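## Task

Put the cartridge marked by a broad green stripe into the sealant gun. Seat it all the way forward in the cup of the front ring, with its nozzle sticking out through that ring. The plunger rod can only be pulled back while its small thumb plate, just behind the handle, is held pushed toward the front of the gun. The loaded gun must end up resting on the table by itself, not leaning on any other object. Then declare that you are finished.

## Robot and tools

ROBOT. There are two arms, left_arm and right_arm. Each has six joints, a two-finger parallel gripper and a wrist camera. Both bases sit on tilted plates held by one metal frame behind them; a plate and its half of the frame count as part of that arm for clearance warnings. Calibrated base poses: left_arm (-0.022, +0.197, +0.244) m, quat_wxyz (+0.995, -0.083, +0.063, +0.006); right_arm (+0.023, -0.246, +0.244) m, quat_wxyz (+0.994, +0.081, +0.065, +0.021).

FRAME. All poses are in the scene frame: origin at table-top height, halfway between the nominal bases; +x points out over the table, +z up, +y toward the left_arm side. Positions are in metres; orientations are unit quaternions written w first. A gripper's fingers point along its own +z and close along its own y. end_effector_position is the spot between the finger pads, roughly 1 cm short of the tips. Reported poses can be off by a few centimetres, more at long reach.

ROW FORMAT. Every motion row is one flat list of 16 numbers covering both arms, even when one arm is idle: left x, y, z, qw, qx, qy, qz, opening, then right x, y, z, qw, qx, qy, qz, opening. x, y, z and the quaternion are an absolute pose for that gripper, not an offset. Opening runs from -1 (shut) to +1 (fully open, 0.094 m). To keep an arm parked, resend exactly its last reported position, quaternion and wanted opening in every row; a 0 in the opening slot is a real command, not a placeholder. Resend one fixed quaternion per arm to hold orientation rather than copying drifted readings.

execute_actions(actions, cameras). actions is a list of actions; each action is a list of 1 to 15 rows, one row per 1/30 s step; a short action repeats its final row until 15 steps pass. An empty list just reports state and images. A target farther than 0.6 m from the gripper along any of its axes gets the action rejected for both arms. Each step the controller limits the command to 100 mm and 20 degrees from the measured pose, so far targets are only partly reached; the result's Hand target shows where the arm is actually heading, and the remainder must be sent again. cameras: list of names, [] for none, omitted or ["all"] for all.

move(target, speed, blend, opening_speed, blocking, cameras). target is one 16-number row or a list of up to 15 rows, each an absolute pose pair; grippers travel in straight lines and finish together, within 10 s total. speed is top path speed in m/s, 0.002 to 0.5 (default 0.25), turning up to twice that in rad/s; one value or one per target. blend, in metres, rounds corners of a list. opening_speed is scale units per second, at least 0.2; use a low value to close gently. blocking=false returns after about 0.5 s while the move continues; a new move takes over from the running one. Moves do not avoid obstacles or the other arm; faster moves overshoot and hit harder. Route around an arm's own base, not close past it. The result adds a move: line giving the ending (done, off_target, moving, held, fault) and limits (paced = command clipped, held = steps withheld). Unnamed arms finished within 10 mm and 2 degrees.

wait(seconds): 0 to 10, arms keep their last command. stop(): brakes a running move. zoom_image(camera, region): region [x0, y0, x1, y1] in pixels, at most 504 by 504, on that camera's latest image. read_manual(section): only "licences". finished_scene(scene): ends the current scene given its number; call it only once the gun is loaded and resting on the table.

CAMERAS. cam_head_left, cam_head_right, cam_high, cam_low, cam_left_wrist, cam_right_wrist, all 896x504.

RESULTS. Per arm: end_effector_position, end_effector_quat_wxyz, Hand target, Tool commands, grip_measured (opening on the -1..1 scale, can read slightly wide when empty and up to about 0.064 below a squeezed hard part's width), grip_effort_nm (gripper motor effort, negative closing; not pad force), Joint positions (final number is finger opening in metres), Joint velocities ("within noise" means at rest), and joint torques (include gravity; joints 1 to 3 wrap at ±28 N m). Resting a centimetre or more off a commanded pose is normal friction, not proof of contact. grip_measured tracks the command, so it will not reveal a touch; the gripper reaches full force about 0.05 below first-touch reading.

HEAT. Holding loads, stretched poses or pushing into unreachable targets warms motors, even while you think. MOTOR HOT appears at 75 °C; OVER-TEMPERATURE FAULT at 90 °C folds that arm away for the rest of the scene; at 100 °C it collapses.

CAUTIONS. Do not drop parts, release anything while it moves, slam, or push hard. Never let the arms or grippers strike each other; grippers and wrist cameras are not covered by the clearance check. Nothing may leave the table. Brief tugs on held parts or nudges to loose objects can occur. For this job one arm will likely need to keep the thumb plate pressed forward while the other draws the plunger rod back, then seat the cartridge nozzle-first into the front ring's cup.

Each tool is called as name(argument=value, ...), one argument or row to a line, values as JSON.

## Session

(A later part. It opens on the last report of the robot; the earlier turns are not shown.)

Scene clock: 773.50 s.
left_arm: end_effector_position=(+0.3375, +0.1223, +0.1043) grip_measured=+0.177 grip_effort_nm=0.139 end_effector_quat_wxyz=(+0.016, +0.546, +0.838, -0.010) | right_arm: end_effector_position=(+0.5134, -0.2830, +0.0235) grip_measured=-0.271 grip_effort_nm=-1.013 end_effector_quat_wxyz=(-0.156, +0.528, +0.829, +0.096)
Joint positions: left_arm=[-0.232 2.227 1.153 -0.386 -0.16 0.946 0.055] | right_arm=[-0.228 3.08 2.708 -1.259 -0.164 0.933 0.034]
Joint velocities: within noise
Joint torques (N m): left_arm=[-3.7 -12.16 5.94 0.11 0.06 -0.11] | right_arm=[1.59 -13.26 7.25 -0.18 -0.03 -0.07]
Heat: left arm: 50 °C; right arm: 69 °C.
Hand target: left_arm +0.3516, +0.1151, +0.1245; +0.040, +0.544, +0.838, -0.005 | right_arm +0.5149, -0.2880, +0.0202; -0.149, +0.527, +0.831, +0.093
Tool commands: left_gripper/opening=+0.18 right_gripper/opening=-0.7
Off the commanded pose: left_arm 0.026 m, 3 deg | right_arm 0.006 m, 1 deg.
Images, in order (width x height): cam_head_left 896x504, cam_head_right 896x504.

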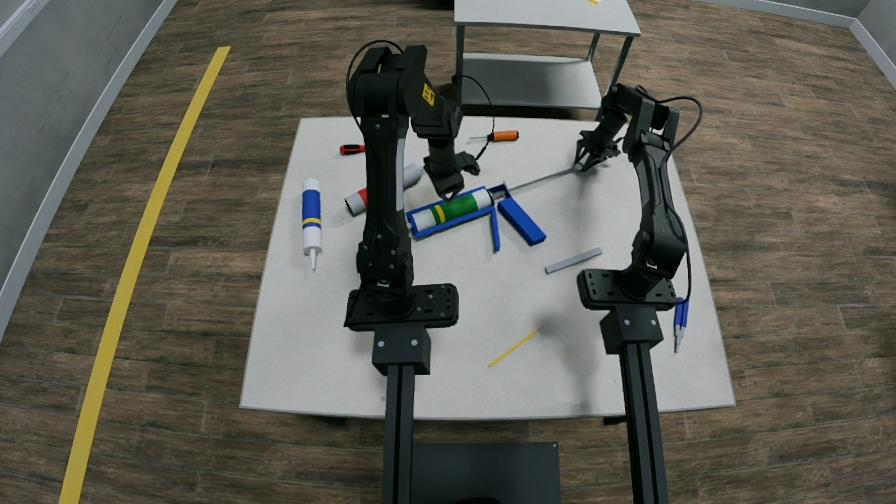

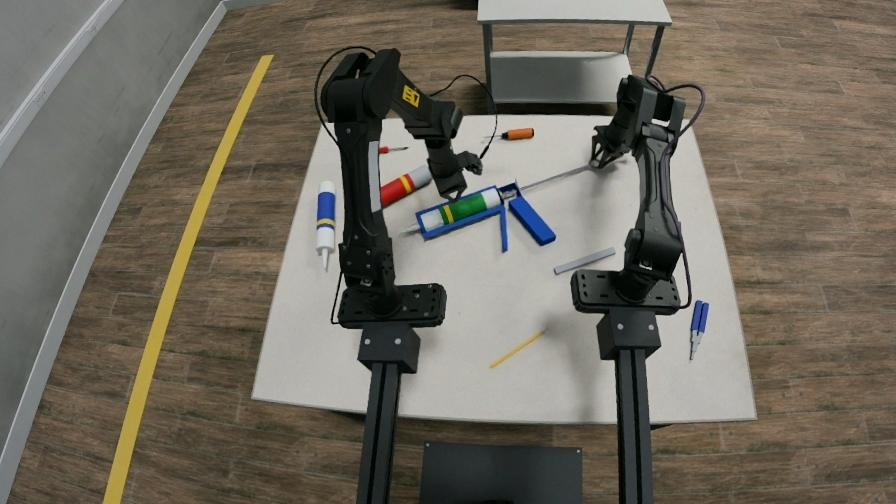

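zoom_image(
  camera="cam_head_right",
  region=[410, 195, 470, 240],
)

zoom_image(
  camera="cam_head_right",
  region=[480, 175, 530, 215],
)

zoom_image(
  camera="cam_head_left",
  region=[400, 200, 450, 240],
)

Scaled by 8.400 from the camera's 896x504 image, which has a finer 1280x720 frame.

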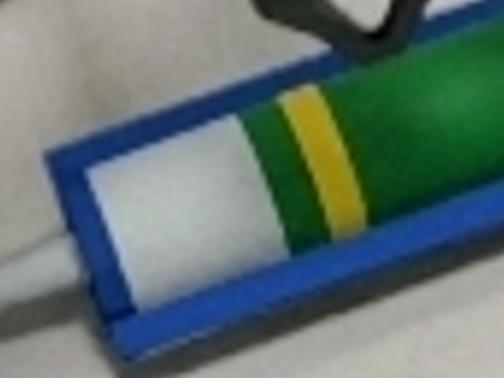

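Scaled by 10.080 from the camera's 896x504 image, which has a finer 1280x720 frame.

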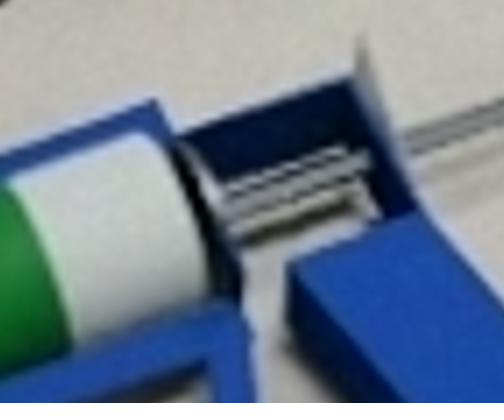

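Scaled by 10.080 from the camera's 896x504 image, which has a finer 1280x720 frame.

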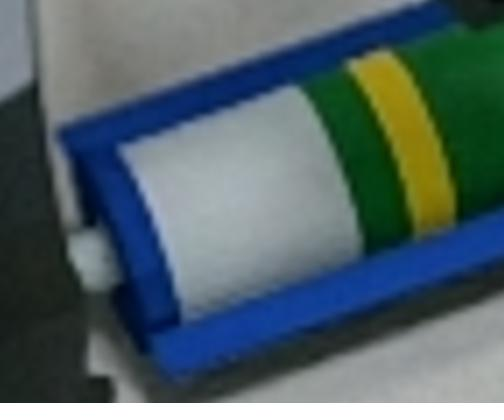

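zoom_image(
  camera="cam_head_right",
  region=[380, 195, 440, 255],
)

zoom_image(
  camera="cam_head_right",
  region=[300, 170, 350, 280],
)

Scaled by 8.400 from the camera's 896x504 image, which has a finer 1280x720 frame.

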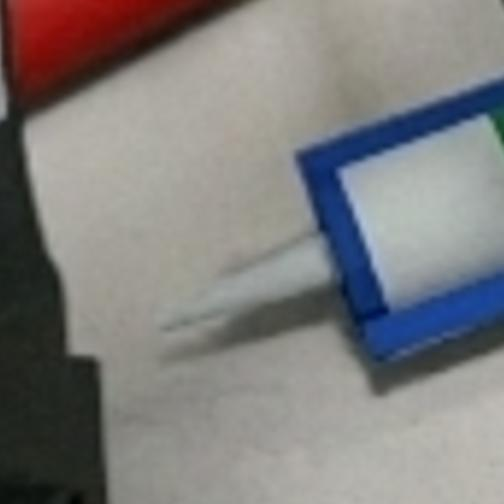

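Scaled by 4.582 from the camera's 896x504 image, which has a finer 1280x720 frame.

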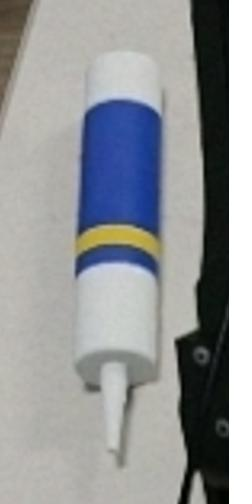

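move(
  target=[0.330,0.114,0.082,0.020,0.5446,0.8383,0.003,0.18,0.515,-0.288,0.020,-0.150,0.527,0.831,0.093,-0.7],
  speed=0.06,
  cameras=["cam_left_wrist","cam_high"],
)

Scene clock: 805.87 s.
left_arm: end_effector_position=(+0.3342, +0.1209, +0.0885) grip_measured=+0.177 grip_effort_nm=0.149 end_effector_quat_wxyz=(+0.022, +0.542, +0.840, +0.003) | right_arm: end_effector_position=(+0.5134, -0.2830, +0.0235) grip_measured=-0.271 grip_effort_nm=-1.004 end_effector_quat_wxyz=(-0.156, +0.528, +0.829, +0.096)
Joint positions: left_arm=[-0.239 2.262 1.118 -0.297 -0.18 0.933 0.055] | right_arm=[-0.228 3.08 2.708 -1.259 -0.164 0.933 0.034]
Joint velocities: within noise
Joint torques (N m): left_arm=[-3.79 -6.86 3.32 0.49 -0.01 -0.1] | right_arm=[1.61 -13.26 7.24 -0.19 -0.02 -0.06]
Heat: left arm: 52 °C; right arm: 70 °C.
Hand target: left_arm +0.3299, +0.1142, +0.0823; +0.020, +0.545, +0.838, +0.003 | right_arm +0.5149, -0.2880, +0.0202; -0.149, +0.527, +0.831, +0.093
Off the commanded pose: left_arm 0.010 m, 0 deg | right_arm 0.006 m, 1 deg.
move: done
Images, in order (width x height): cam_high 896x504, cam_left_wrist 896x504.

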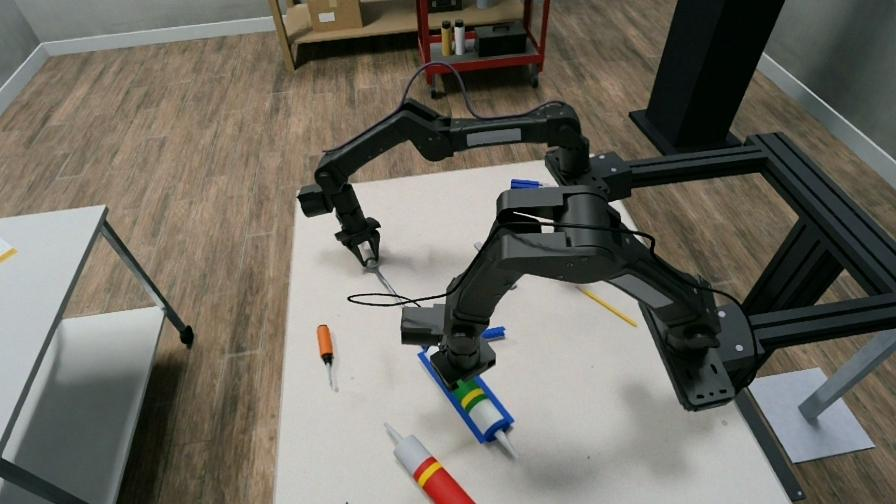

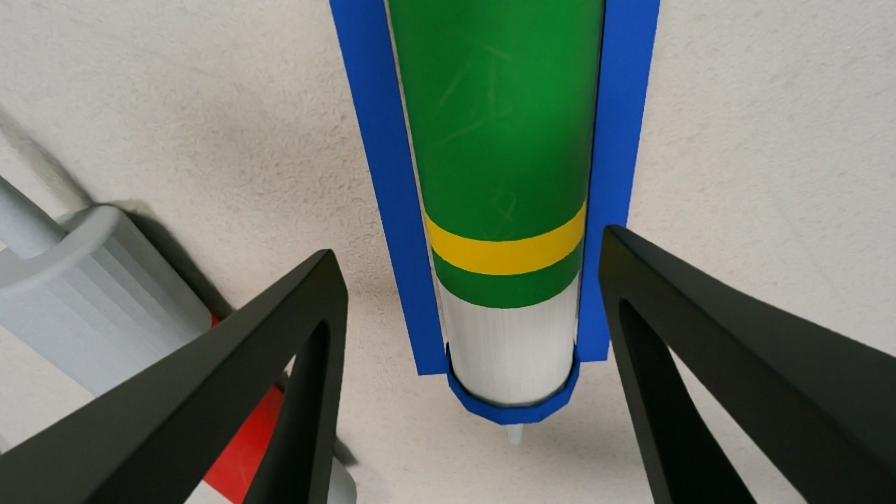

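move(
  target=[0.320,0.114,0.066,0.020,0.5446,0.8383,0.003,0.18,0.515,-0.288,0.020,-0.150,0.527,0.831,0.093,-0.7],
  speed=0.06,
  cameras=["cam_left_wrist"],
)

Scene clock: 810.57 s.
left_arm: end_effector_position=(+0.3250, +0.1199, +0.0728) grip_measured=+0.177 grip_effort_nm=0.144 end_effector_quat_wxyz=(+0.023, +0.541, +0.840, +0.003) | right_arm: end_effector_position=(+0.5134, -0.2830, +0.0235) grip_measured=-0.271 grip_effort_nm=-1.004 end_effector_quat_wxyz=(-0.156, +0.528, +0.829, +0.096)
Joint positions: left_arm=[-0.239 2.297 1.081 -0.223 -0.18 0.933 0.055] | right_arm=[-0.228 3.08 2.708 -1.259 -0.164 0.933 0.034]
Joint velocities: within noise
Joint torques (N m): left_arm=[-3.62 -6.63 2.88 0.5 -0.01 -0.07] | right_arm=[1.62 -13.29 7.2 -0.21 -0.04 -0.08]
Heat: left arm: 50 °C; right arm: 70 °C.
Hand target: left_arm +0.3198, +0.1142, +0.0663; +0.020, +0.545, +0.838, +0.003 | right_arm +0.5149, -0.2880, +0.0202; -0.149, +0.527, +0.831, +0.093
Off the commanded pose: left_arm 0.010 m, 1 deg | right_arm 0.006 m, 1 deg.
move: done
Images, in order (width x height): cam_left_wrist 896x504.

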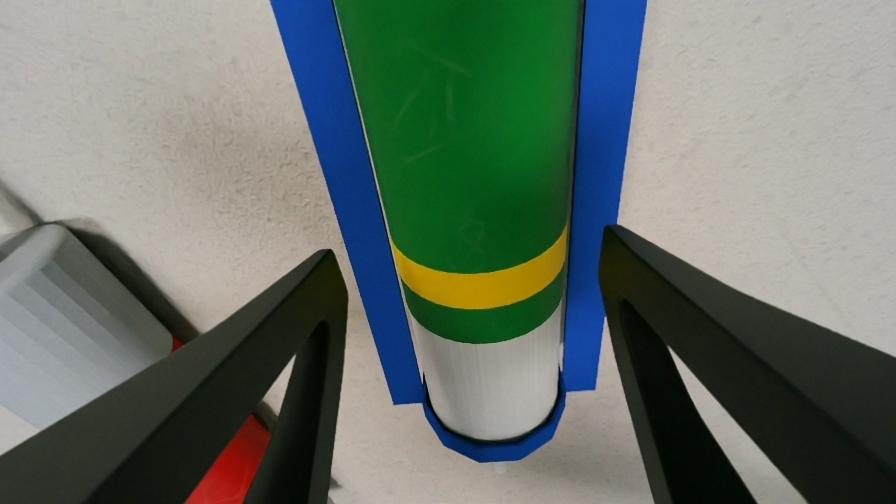

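move(
  target=[
    [0.3167,0.1128,0.048,0.020,0.5446,0.8383,0.003,0.18,0.515,-0.288,0.020,-0.150,0.527,0.831,0.093,-0.7],
    [0.3167,0.1128,0.036,0.020,0.5446,0.8383,0.003,0.18,0.515,-0.288,0.020,-0.150,0.527,0.831,0.093,-0.7],
  ],
  speed=0.05,
  cameras=["cam_left_wrist","cam_low"],
)

Scene clock: 814.50 s.
left_arm: end_effector_position=(+0.3201, +0.1166, +0.0437) grip_measured=+0.177 grip_effort_nm=0.134 end_effector_quat_wxyz=(+0.023, +0.541, +0.841, +0.007) | right_arm: end_effector_position=(+0.5134, -0.2830, +0.0235) grip_measured=-0.271 grip_effort_nm=-1.009 end_effector_quat_wxyz=(-0.156, +0.528, +0.829, +0.097)
Joint positions: left_arm=[-0.239 2.392 1.081 -0.124 -0.188 0.933 0.055] | right_arm=[-0.228 3.08 2.708 -1.259 -0.165 0.933 0.034]
Joint velocities: within noise
Joint torques (N m): left_arm=[-2.56 -6.3 3.58 0.45 0.03 0.04] | right_arm=[1.63 -13.24 7.23 -0.2 -0.02 -0.08]
Heat: left arm: 49 °C; right arm: 70 °C.
Hand target: left_arm +0.3165, +0.1129, +0.0363; +0.020, +0.545, +0.838, +0.003 | right_arm +0.5149, -0.2880, +0.0202; -0.149, +0.527, +0.831, +0.093
Off the commanded pose: left_arm 0.009 m, 1 deg | right_arm 0.006 m, 1 deg.
move: done
Images, in order (width x height): cam_low 896x504, cam_left_wrist 896x504.

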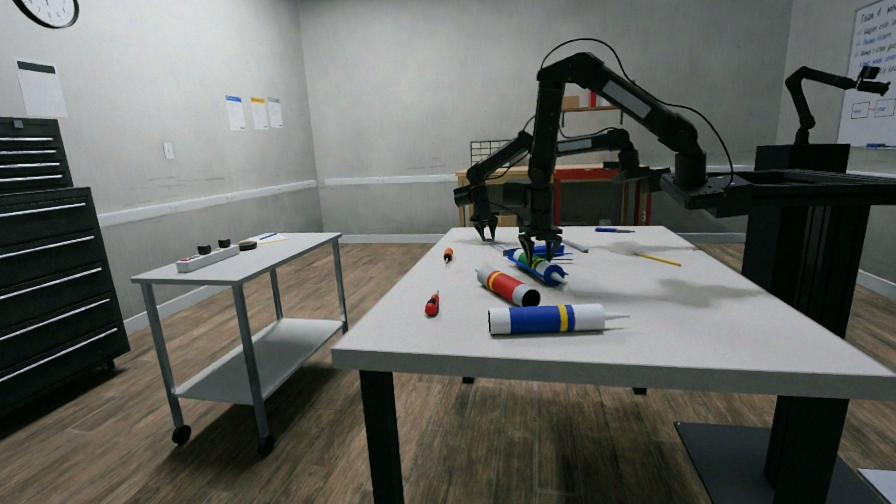

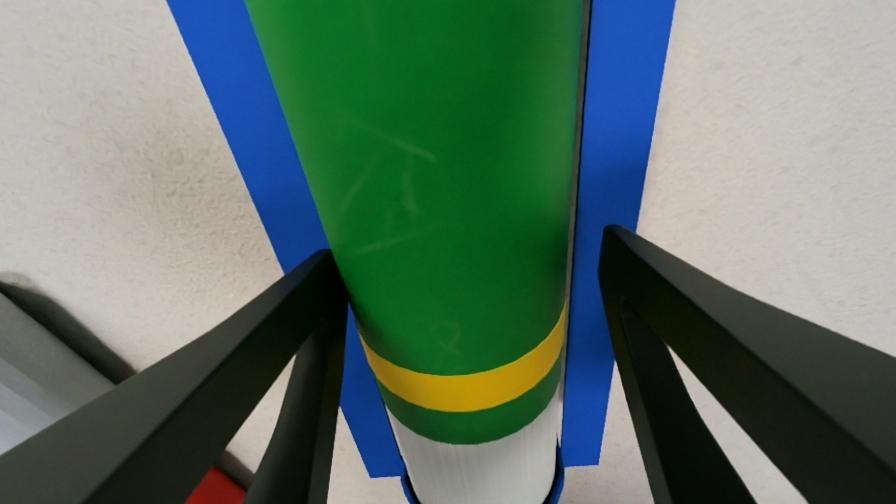

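move(
  target=[
    [0.3205,0.1165,0.036,0.015,0.5446,0.8383,0.003,0.18,0.515,-0.288,0.020,-0.150,0.527,0.831,0.093,-0.7],
    [0.3205,0.1165,0.036,0.015,0.5446,0.8383,0.003,-0.25,0.515,-0.288,0.020,-0.150,0.527,0.831,0.093,-0.7],
  ],
  speed=0.05,
  opening_speed=0.3,
  cameras=["cam_left_wrist","cam_high","cam_head_right"],
)

zoom_image(
  camera="cam_high",
  region=[390, 300, 550, 460],
)

zoom_image(
  camera="cam_head_right",
  region=[400, 165, 530, 245],
)

Scene clock: 820.37 s.
left_arm: end_effector_position=(+0.3245, +0.1156, +0.0428) grip_measured=-0.051 grip_effort_nm=-1.023 end_effector_quat_wxyz=(+0.026, +0.541, +0.841, +0.009) | right_arm: end_effector_position=(+0.5134, -0.2830, +0.0235) grip_measured=-0.271 grip_effort_nm=-1.004 end_effector_quat_wxyz=(-0.156, +0.528, +0.829, +0.097)
Joint positions: left_arm=[-0.239 2.4 1.095 -0.123 -0.188 0.935 0.045] | right_arm=[-0.228 3.08 2.708 -1.259 -0.165 0.933 0.034]
Joint velocities: within noise
Joint torques (N m): left_arm=[-1.85 -6.68 4.46 0.22 0 0.1] | right_arm=[1.66 -13.24 7.21 -0.19 -0.02 -0.08]
Heat: left arm: 47 °C; right arm: 70 °C.
Hand target: left_arm +0.3204, +0.1165, +0.0362; +0.015, +0.545, +0.839, +0.003 | right_arm +0.5149, -0.2880, +0.0202; -0.149, +0.527, +0.831, +0.093
Off the commanded pose: left_arm 0.008 m, 2 deg | right_arm 0.006 m, 1 deg.
move: done
Images, in order (width x height): cam_head_right 896x504, cam_high 896x504, cam_left_wrist 896x504.

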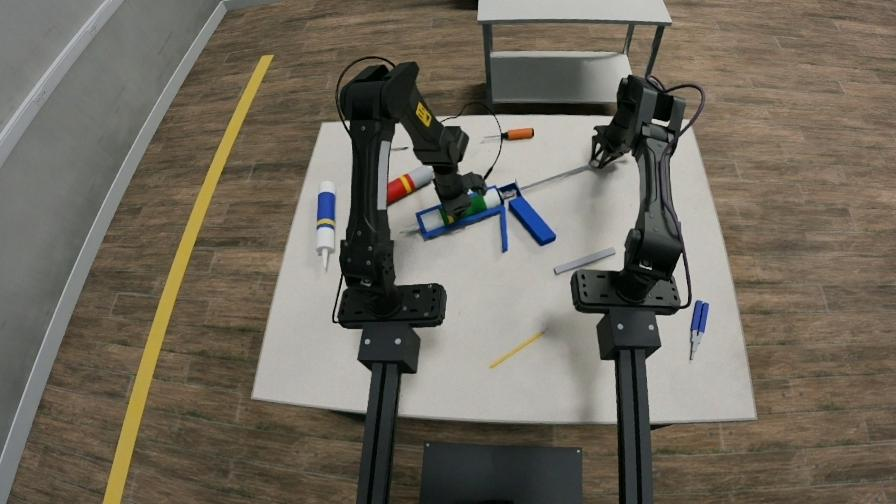

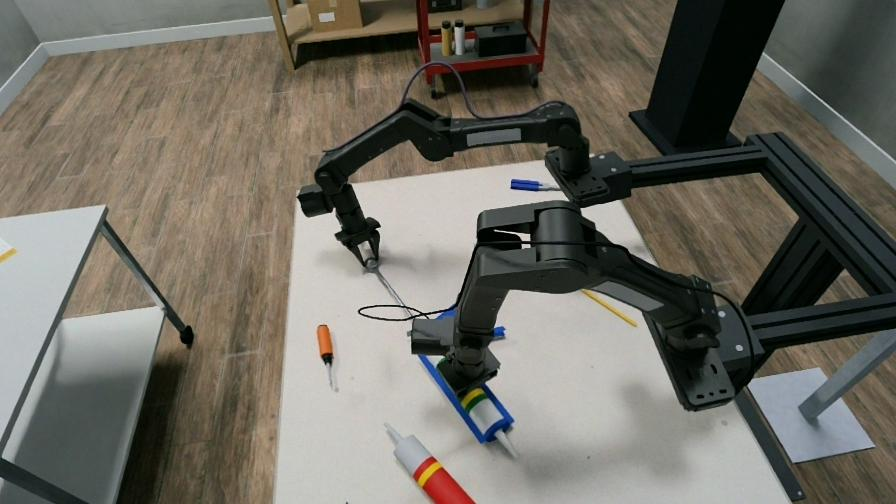

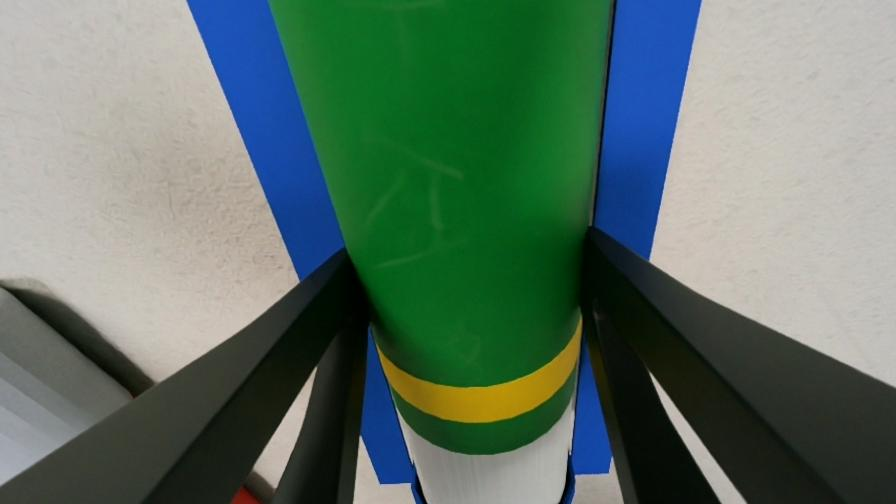

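Scaled by 3.150 from the camera's 896x504 image, which has a finer 1280x720 frame.

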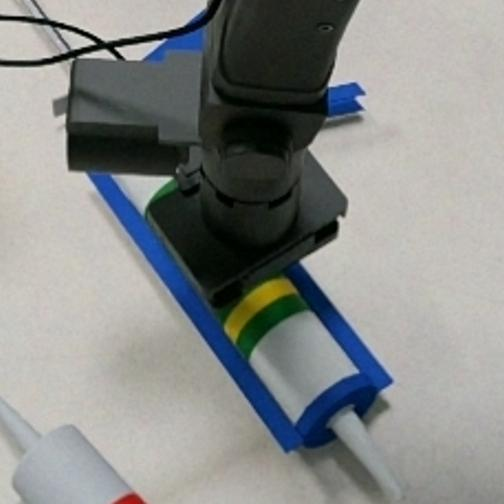

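Scaled by 3.877 from the camera's 896x504 image, which has a finer 1280x720 frame.

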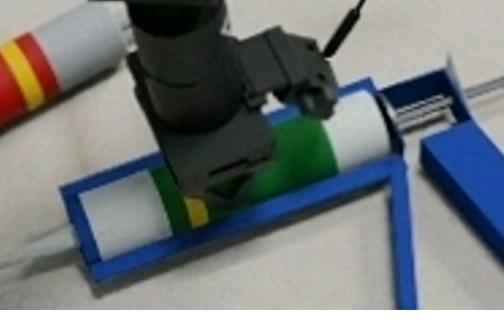

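move(
  target=[0.3085,0.1495,0.038,0.015,0.5446,0.8383,0.003,-0.25,0.515,-0.288,0.020,-0.150,0.527,0.831,0.093,-0.7],
  speed=0.03,
  cameras=["cam_left_wrist","cam_high","cam_head_right","cam_right_wrist"],
)

zoom_image(
  camera="cam_high",
  region=[390, 300, 550, 460],
)

zoom_image(
  camera="cam_head_right",
  region=[400, 165, 530, 245],
)

Scene clock: 825.50 s.
left_arm: end_effector_position=(+0.3230, +0.1203, +0.0410) grip_measured=-0.051 grip_effort_nm=-1.033 end_effector_quat_wxyz=(+0.057, +0.542, +0.838, -0.024) | right_arm: end_effector_position=(+0.5134, -0.2830, +0.0235) grip_measured=-0.271 grip_effort_nm=-1.009 end_effector_quat_wxyz=(-0.156, +0.528, +0.829, +0.097)
Joint positions: left_arm=[-0.182 2.382 1.043 -0.049 -0.095 0.999 0.045] | right_arm=[-0.228 3.08 2.708 -1.259 -0.165 0.933 0.034]
Joint velocities: within noise
Joint torques (N m): left_arm=[0.7 -9.14 0.7 0.1 -0.67 0.36] | right_arm=[1.62 -13.3 7.25 -0.18 -0.01 -0.07]
Heat: left arm: 46 °C; right arm: 70 °C.
Hand target: left_arm +0.3083, +0.1479, +0.0382; +0.015, +0.545, +0.838, +0.001 | right_arm +0.5149, -0.2880, +0.0202; -0.149, +0.527, +0.831, +0.093
Off the commanded pose: left_arm 0.033 m, 6 deg | right_arm 0.006 m, 1 deg.
move: off_target (left_arm)
Images, in order (width x height): cam_head_right 896x504, cam_high 896x504, cam_left_wrist 896x504, cam_right_wrist 896x504.

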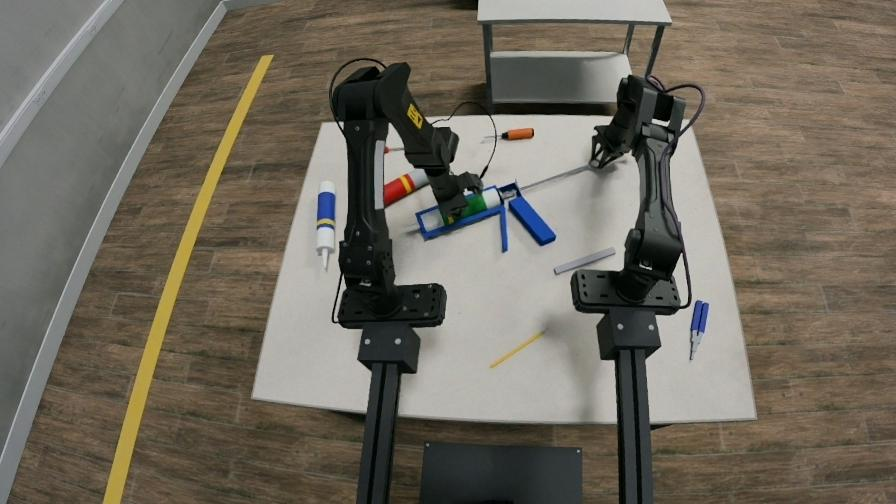

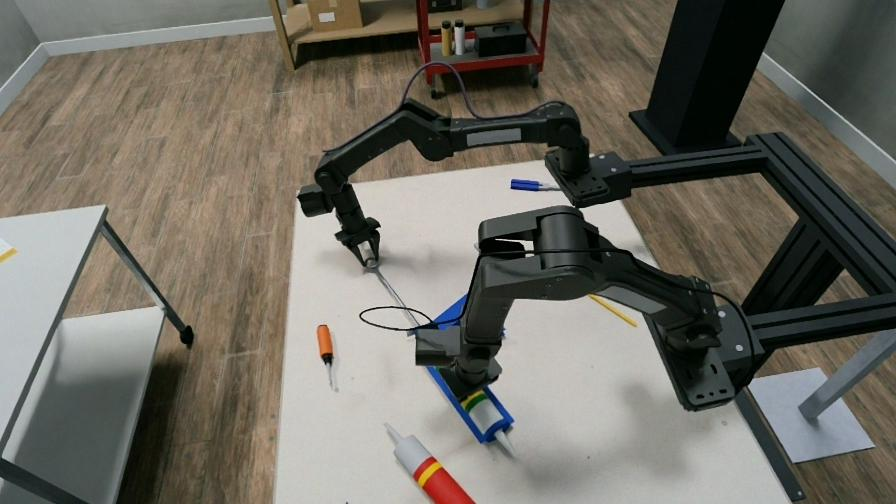

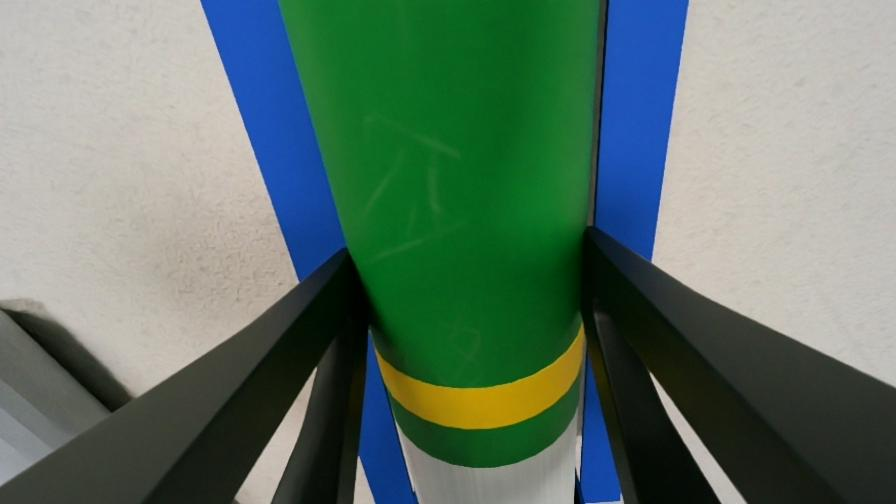

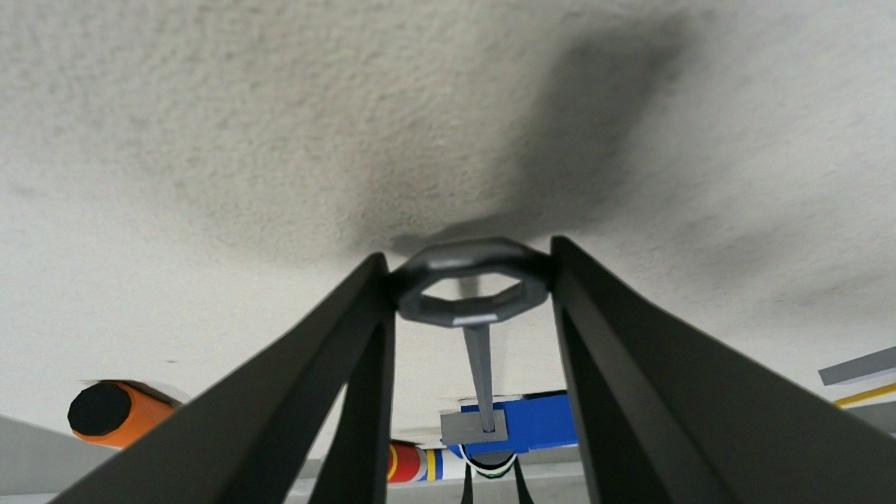

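Scaled by 3.150 from the camera's 896x504 image, which has a finer 1280x720 frame.

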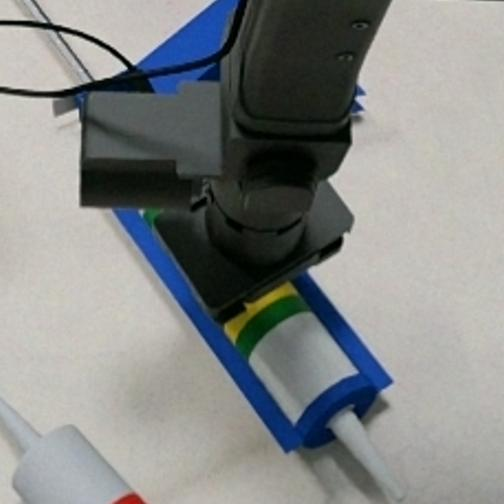

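Scaled by 3.877 from the camera's 896x504 image, which has a finer 1280x720 frame.

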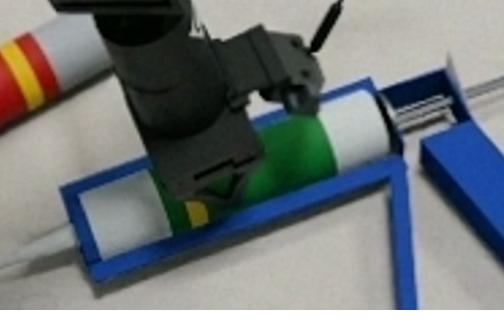

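move(
  target=[
    [0.3225,0.1225,0.041,0.030,0.5440,0.8383,-0.008,-0.25,0.515,-0.288,0.020,-0.150,0.527,0.831,0.093,-0.7],
    [0.3225,0.1225,0.041,0.030,0.5440,0.8383,-0.008,0.18,0.515,-0.288,0.020,-0.150,0.527,0.831,0.093,-0.7],
  ],
  speed=0.03,
  opening_speed=0.25,
  cameras=["cam_left_wrist","cam_right_wrist"],
)

Scene clock: 830.90 s.
left_arm: end_effector_position=(+0.3225, +0.1252, +0.0426) grip_measured=+0.177 grip_effort_nm=0.154 end_effector_quat_wxyz=(+0.036, +0.543, +0.839, -0.006) | right_arm: end_effector_position=(+0.5134, -0.2830, +0.0235) grip_measured=-0.271 grip_effort_nm=-1.004 end_effector_quat_wxyz=(-0.156, +0.528, +0.829, +0.097)
Joint positions: left_arm=[-0.195 2.382 1.063 -0.095 -0.146 0.985 0.055] | right_arm=[-0.228 3.08 2.708 -1.259 -0.165 0.933 0.034]
Joint velocities: within noise
Joint torques (N m): left_arm=[-2.91 -7.38 4.68 0.17 -0.04 -0.04] | right_arm=[1.65 -13.23 7.24 -0.19 -0.01 -0.09]
Heat: left arm: 46 °C; right arm: 70 °C.
Hand target: left_arm +0.3224, +0.1225, +0.0410; +0.030, +0.544, +0.838, -0.008 | right_arm +0.5149, -0.2880, +0.0202; -0.149, +0.527, +0.831, +0.093
Off the commanded pose: left_arm 0.003 m, 1 deg | right_arm 0.006 m, 1 deg.
move: done; target 2's new opening was sent with left_arm's hand 0.006 m and 3 deg from that target
Images, in order (width x height): cam_left_wrist 896x504, cam_right_wrist 896x504.

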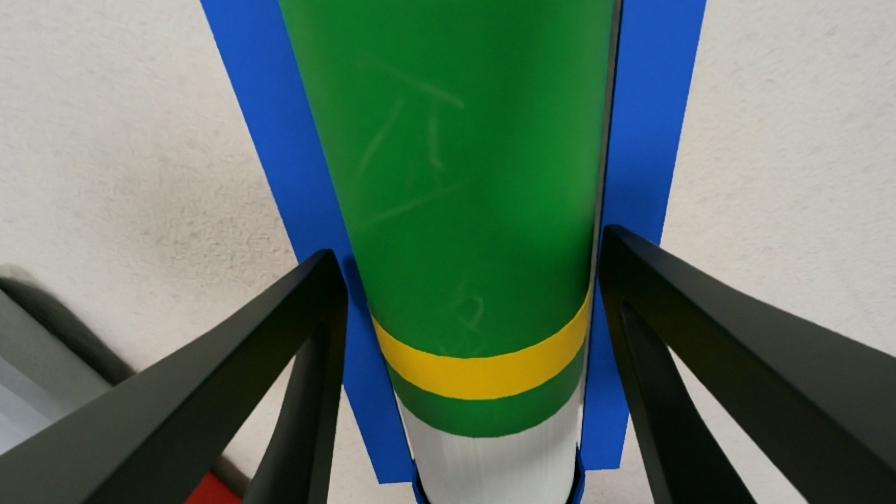

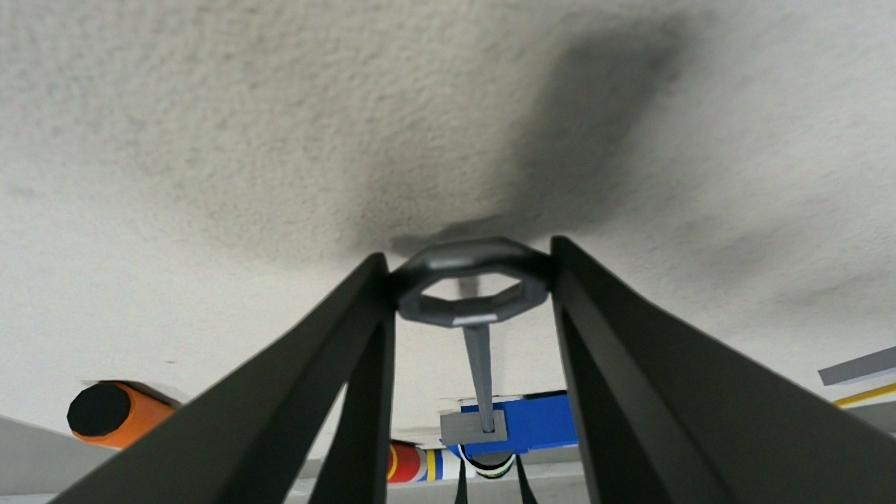

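move(
  target=[
    [0.331,0.1225,0.062,0.025,0.5444,0.8383,-0.006,0.18,0.515,-0.288,0.020,-0.150,0.527,0.831,0.093,-0.7],
    [0.341,0.121,0.078,0.022,0.5446,0.8383,-0.005,0.18,0.515,-0.288,0.020,-0.150,0.527,0.831,0.093,-0.7],
  ],
  speed=0.04,
  cameras=["cam_left_wrist","cam_high","cam_low"],
)

Scene clock: 840.00 s.
left_arm: end_effector_position=(+0.3246, +0.1268, +0.0583) grip_measured=+0.177 grip_effort_nm=0.154 end_effector_quat_wxyz=(+0.001, +0.545, +0.838, -0.014) | right_arm: end_effector_position=(+0.5134, -0.2830, +0.0235) grip_measured=-0.271 grip_effort_nm=-1.004 end_effector_quat_wxyz=(-0.156, +0.528, +0.829, +0.097)
Joint positions: left_arm=[-0.204 2.359 1.143 -0.271 -0.159 0.968 0.055] | right_arm=[-0.228 3.08 2.708 -1.259 -0.165 0.933 0.034]
Joint velocities: within noise
Joint torques (N m): left_arm=[-3.75 -12.38 4.7 0.06 -0.02 -0.12] | right_arm=[1.65 -13.29 7.21 -0.19 0 -0.08]
Heat: left arm: 46 °C; right arm: 70 °C.
Hand target: left_arm +0.3406, +0.1209, +0.0774; +0.022, +0.545, +0.838, -0.005 | right_arm +0.5149, -0.2880, +0.0202; -0.149, +0.527, +0.831, +0.093
Off the commanded pose: left_arm 0.026 m, 3 deg | right_arm 0.006 m, 1 deg.
move: off_target (left_arm)
Images, in order (width x height): cam_high 896x504, cam_low 896x504, cam_left_wrist 896x504.

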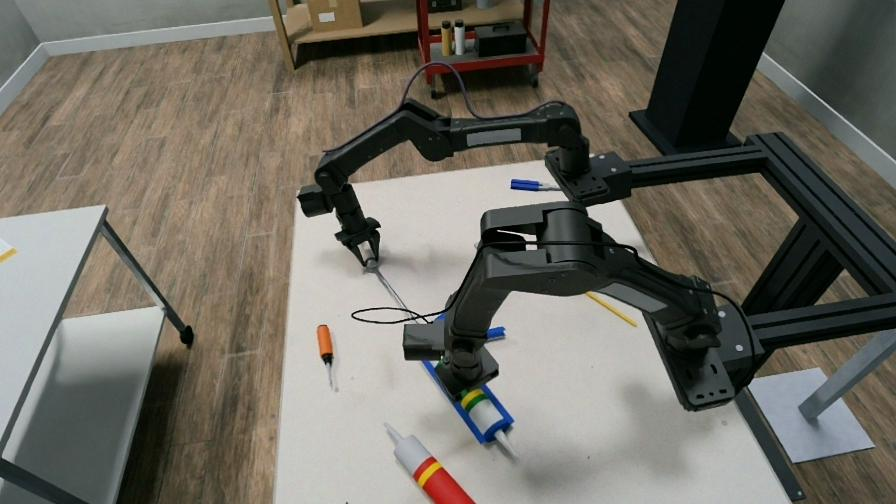

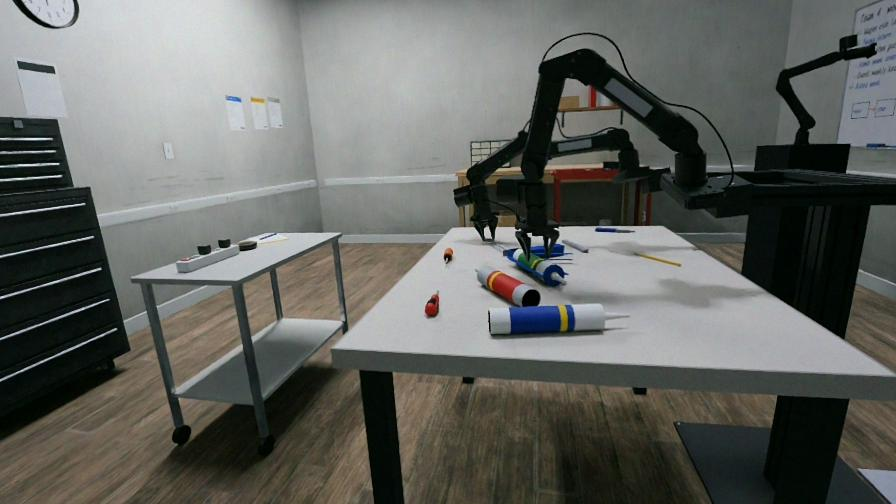

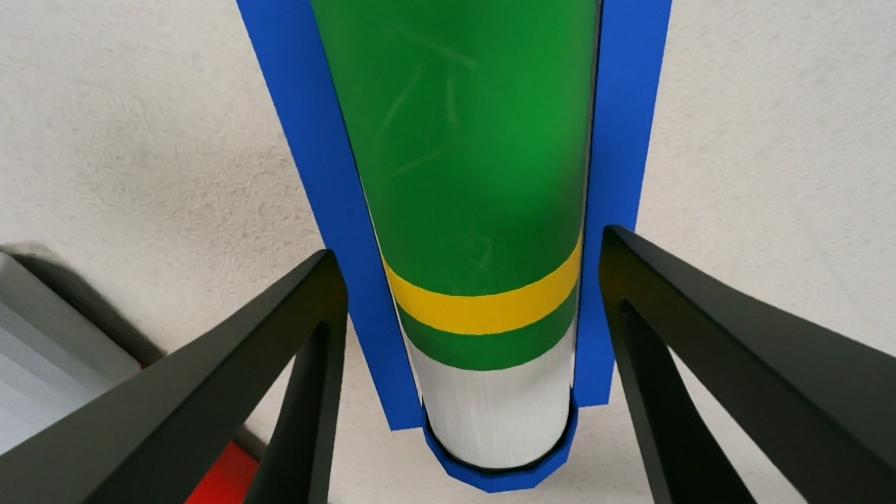

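move(
  target=[
    [0.352,0.115,0.125,0.020,0.5446,0.8383,-0.005,0.18,0.515,-0.288,0.020,-0.150,0.527,0.831,0.093,-0.7],
    [0.352,0.115,0.155,0.020,0.5446,0.8383,-0.005,0.18,0.515,-0.288,0.020,-0.150,0.527,0.831,0.093,-0.7],
  ],
  speed=0.06,
)

zoom_image(
  camera="cam_high",
  region=[360, 240, 540, 480],
)

zoom_image(
  camera="cam_low",
  region=[480, 225, 600, 295],
)

Scene clock: 844.77 s.
left_arm: end_effector_position=(+0.3376, +0.1206, +0.1328) grip_measured=+0.177 grip_effort_nm=0.149 end_effector_quat_wxyz=(-0.004, +0.546, +0.838, -0.015) | right_arm: end_effector_position=(+0.5134, -0.2830, +0.0235) grip_measured=-0.271 grip_effort_nm=-1.009 end_effector_quat_wxyz=(-0.156, +0.528, +0.829, +0.097)
Joint positions: left_arm=[-0.254 2.174 1.212 -0.543 -0.166 0.917 0.055] | right_arm=[-0.228 3.08 2.708 -1.259 -0.165 0.933 0.034]
Joint velocities: within noise
Joint torques (N m): left_arm=[-3.89 -12.36 6.69 0.05 0 -0.11] | right_arm=[1.74 -13.2 7.17 -0.2 -0.01 -0.06]
Heat: left arm: 47 °C; right arm: 71 °C.
Hand target: left_arm +0.3515, +0.1150, +0.1545; +0.020, +0.545, +0.838, -0.005 | right_arm +0.5149, -0.2880, +0.0202; -0.149, +0.527, +0.831, +0.093
Off the commanded pose: left_arm 0.027 m, 3 deg | right_arm 0.006 m, 1 deg.
move: off_target (left_arm)

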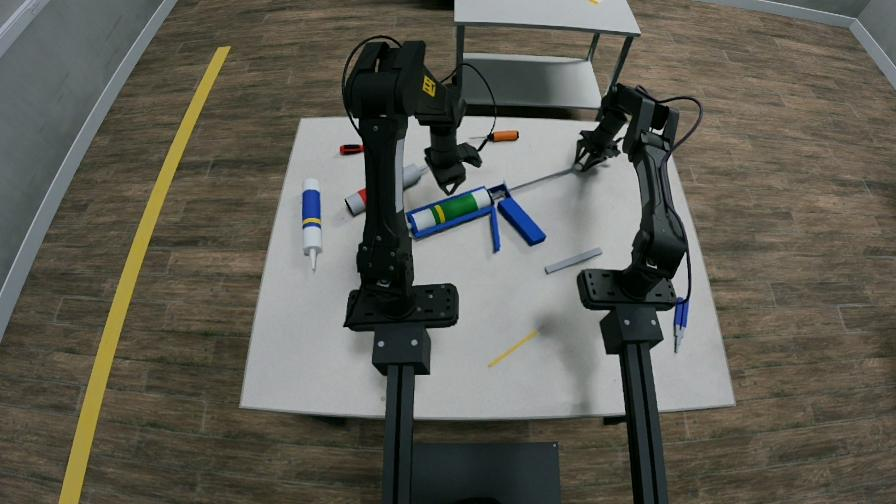

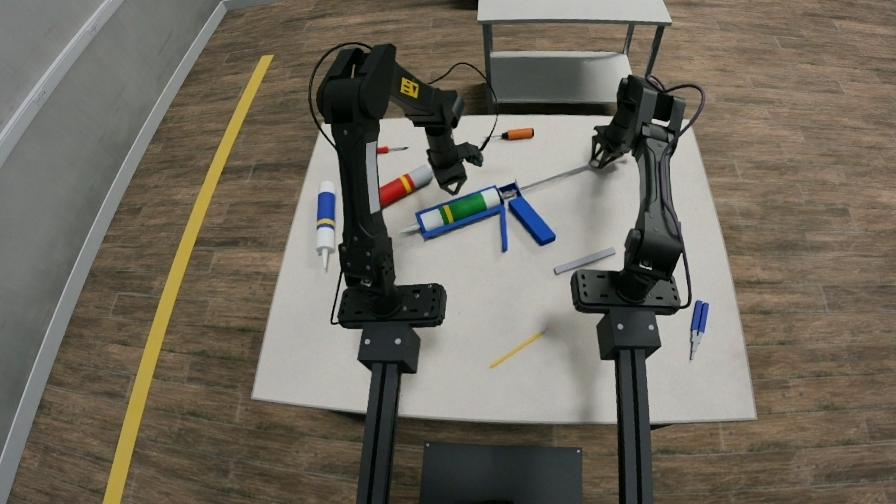

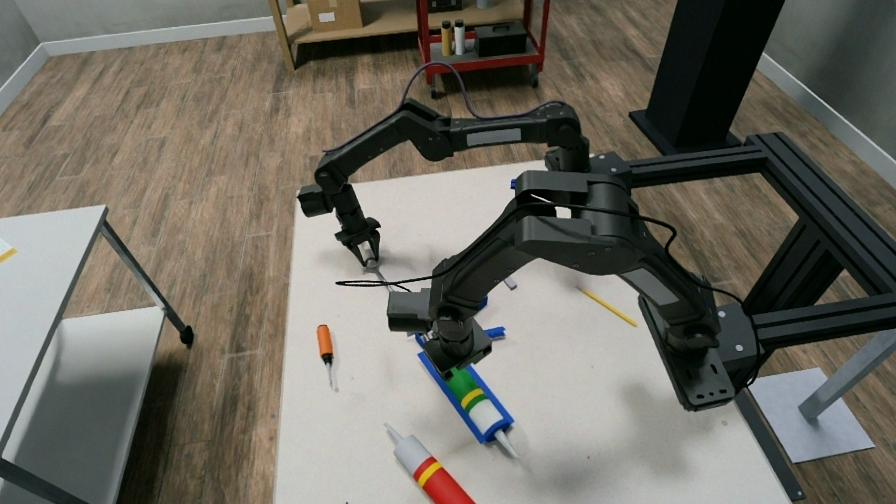

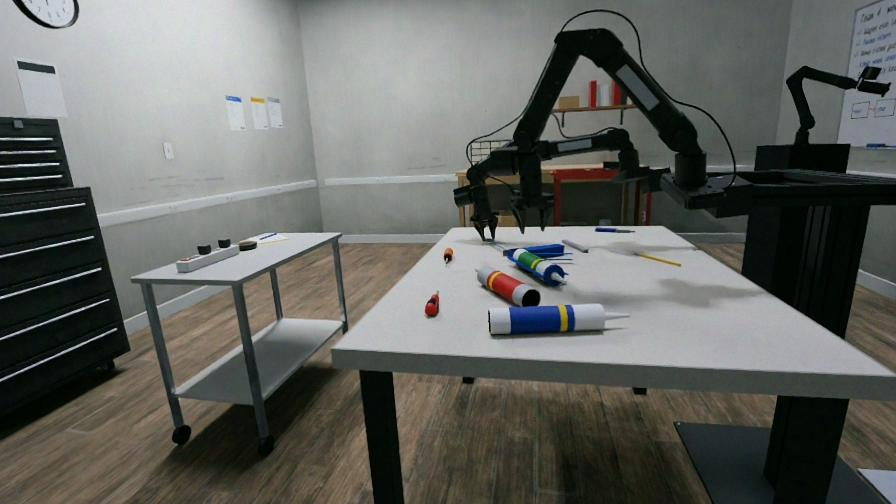

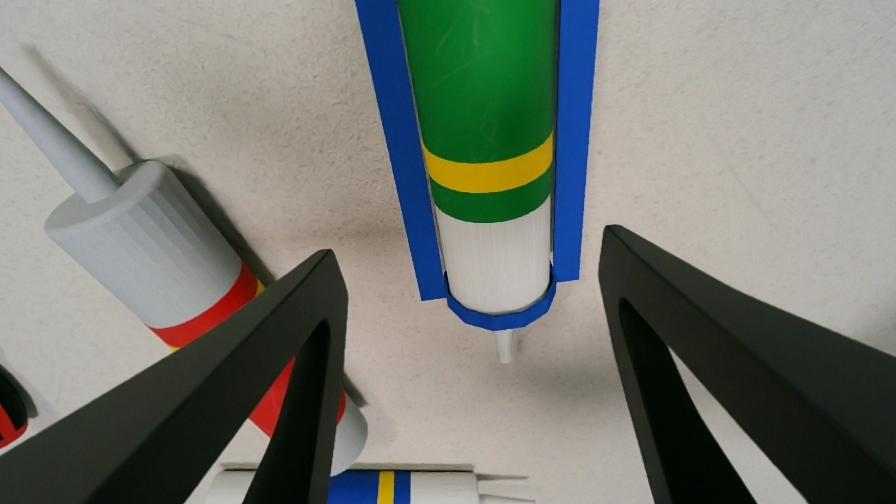

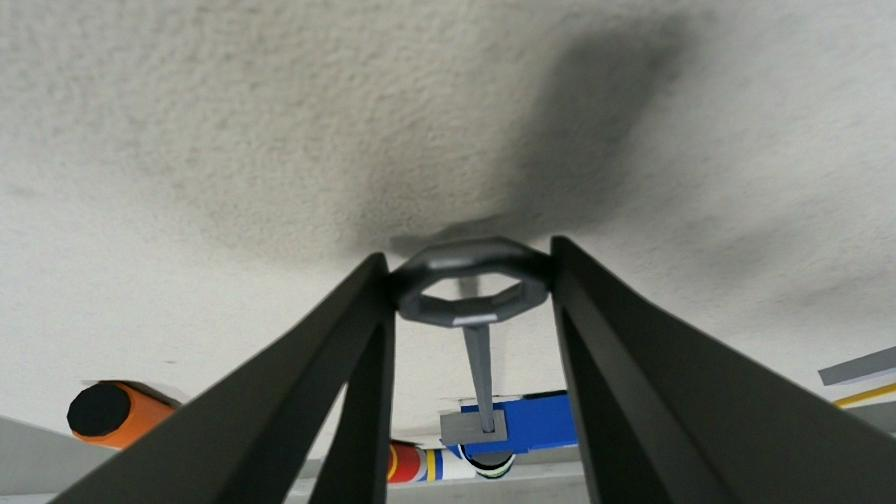

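Scaled by 2.100 from the camera's 896x504 image, which has a finer 1280x720 frame.

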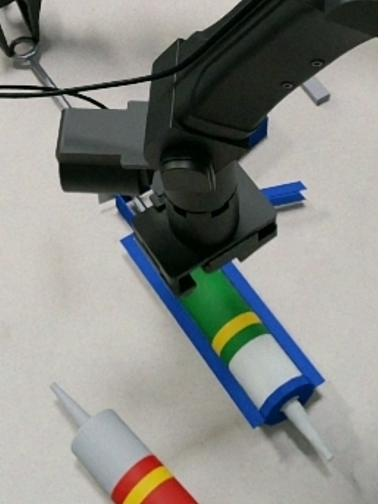

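Scaled by 4.200 from the camera's 896x504 image, which has a finer 1280x720 frame.

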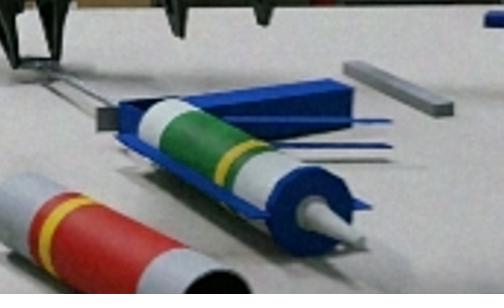

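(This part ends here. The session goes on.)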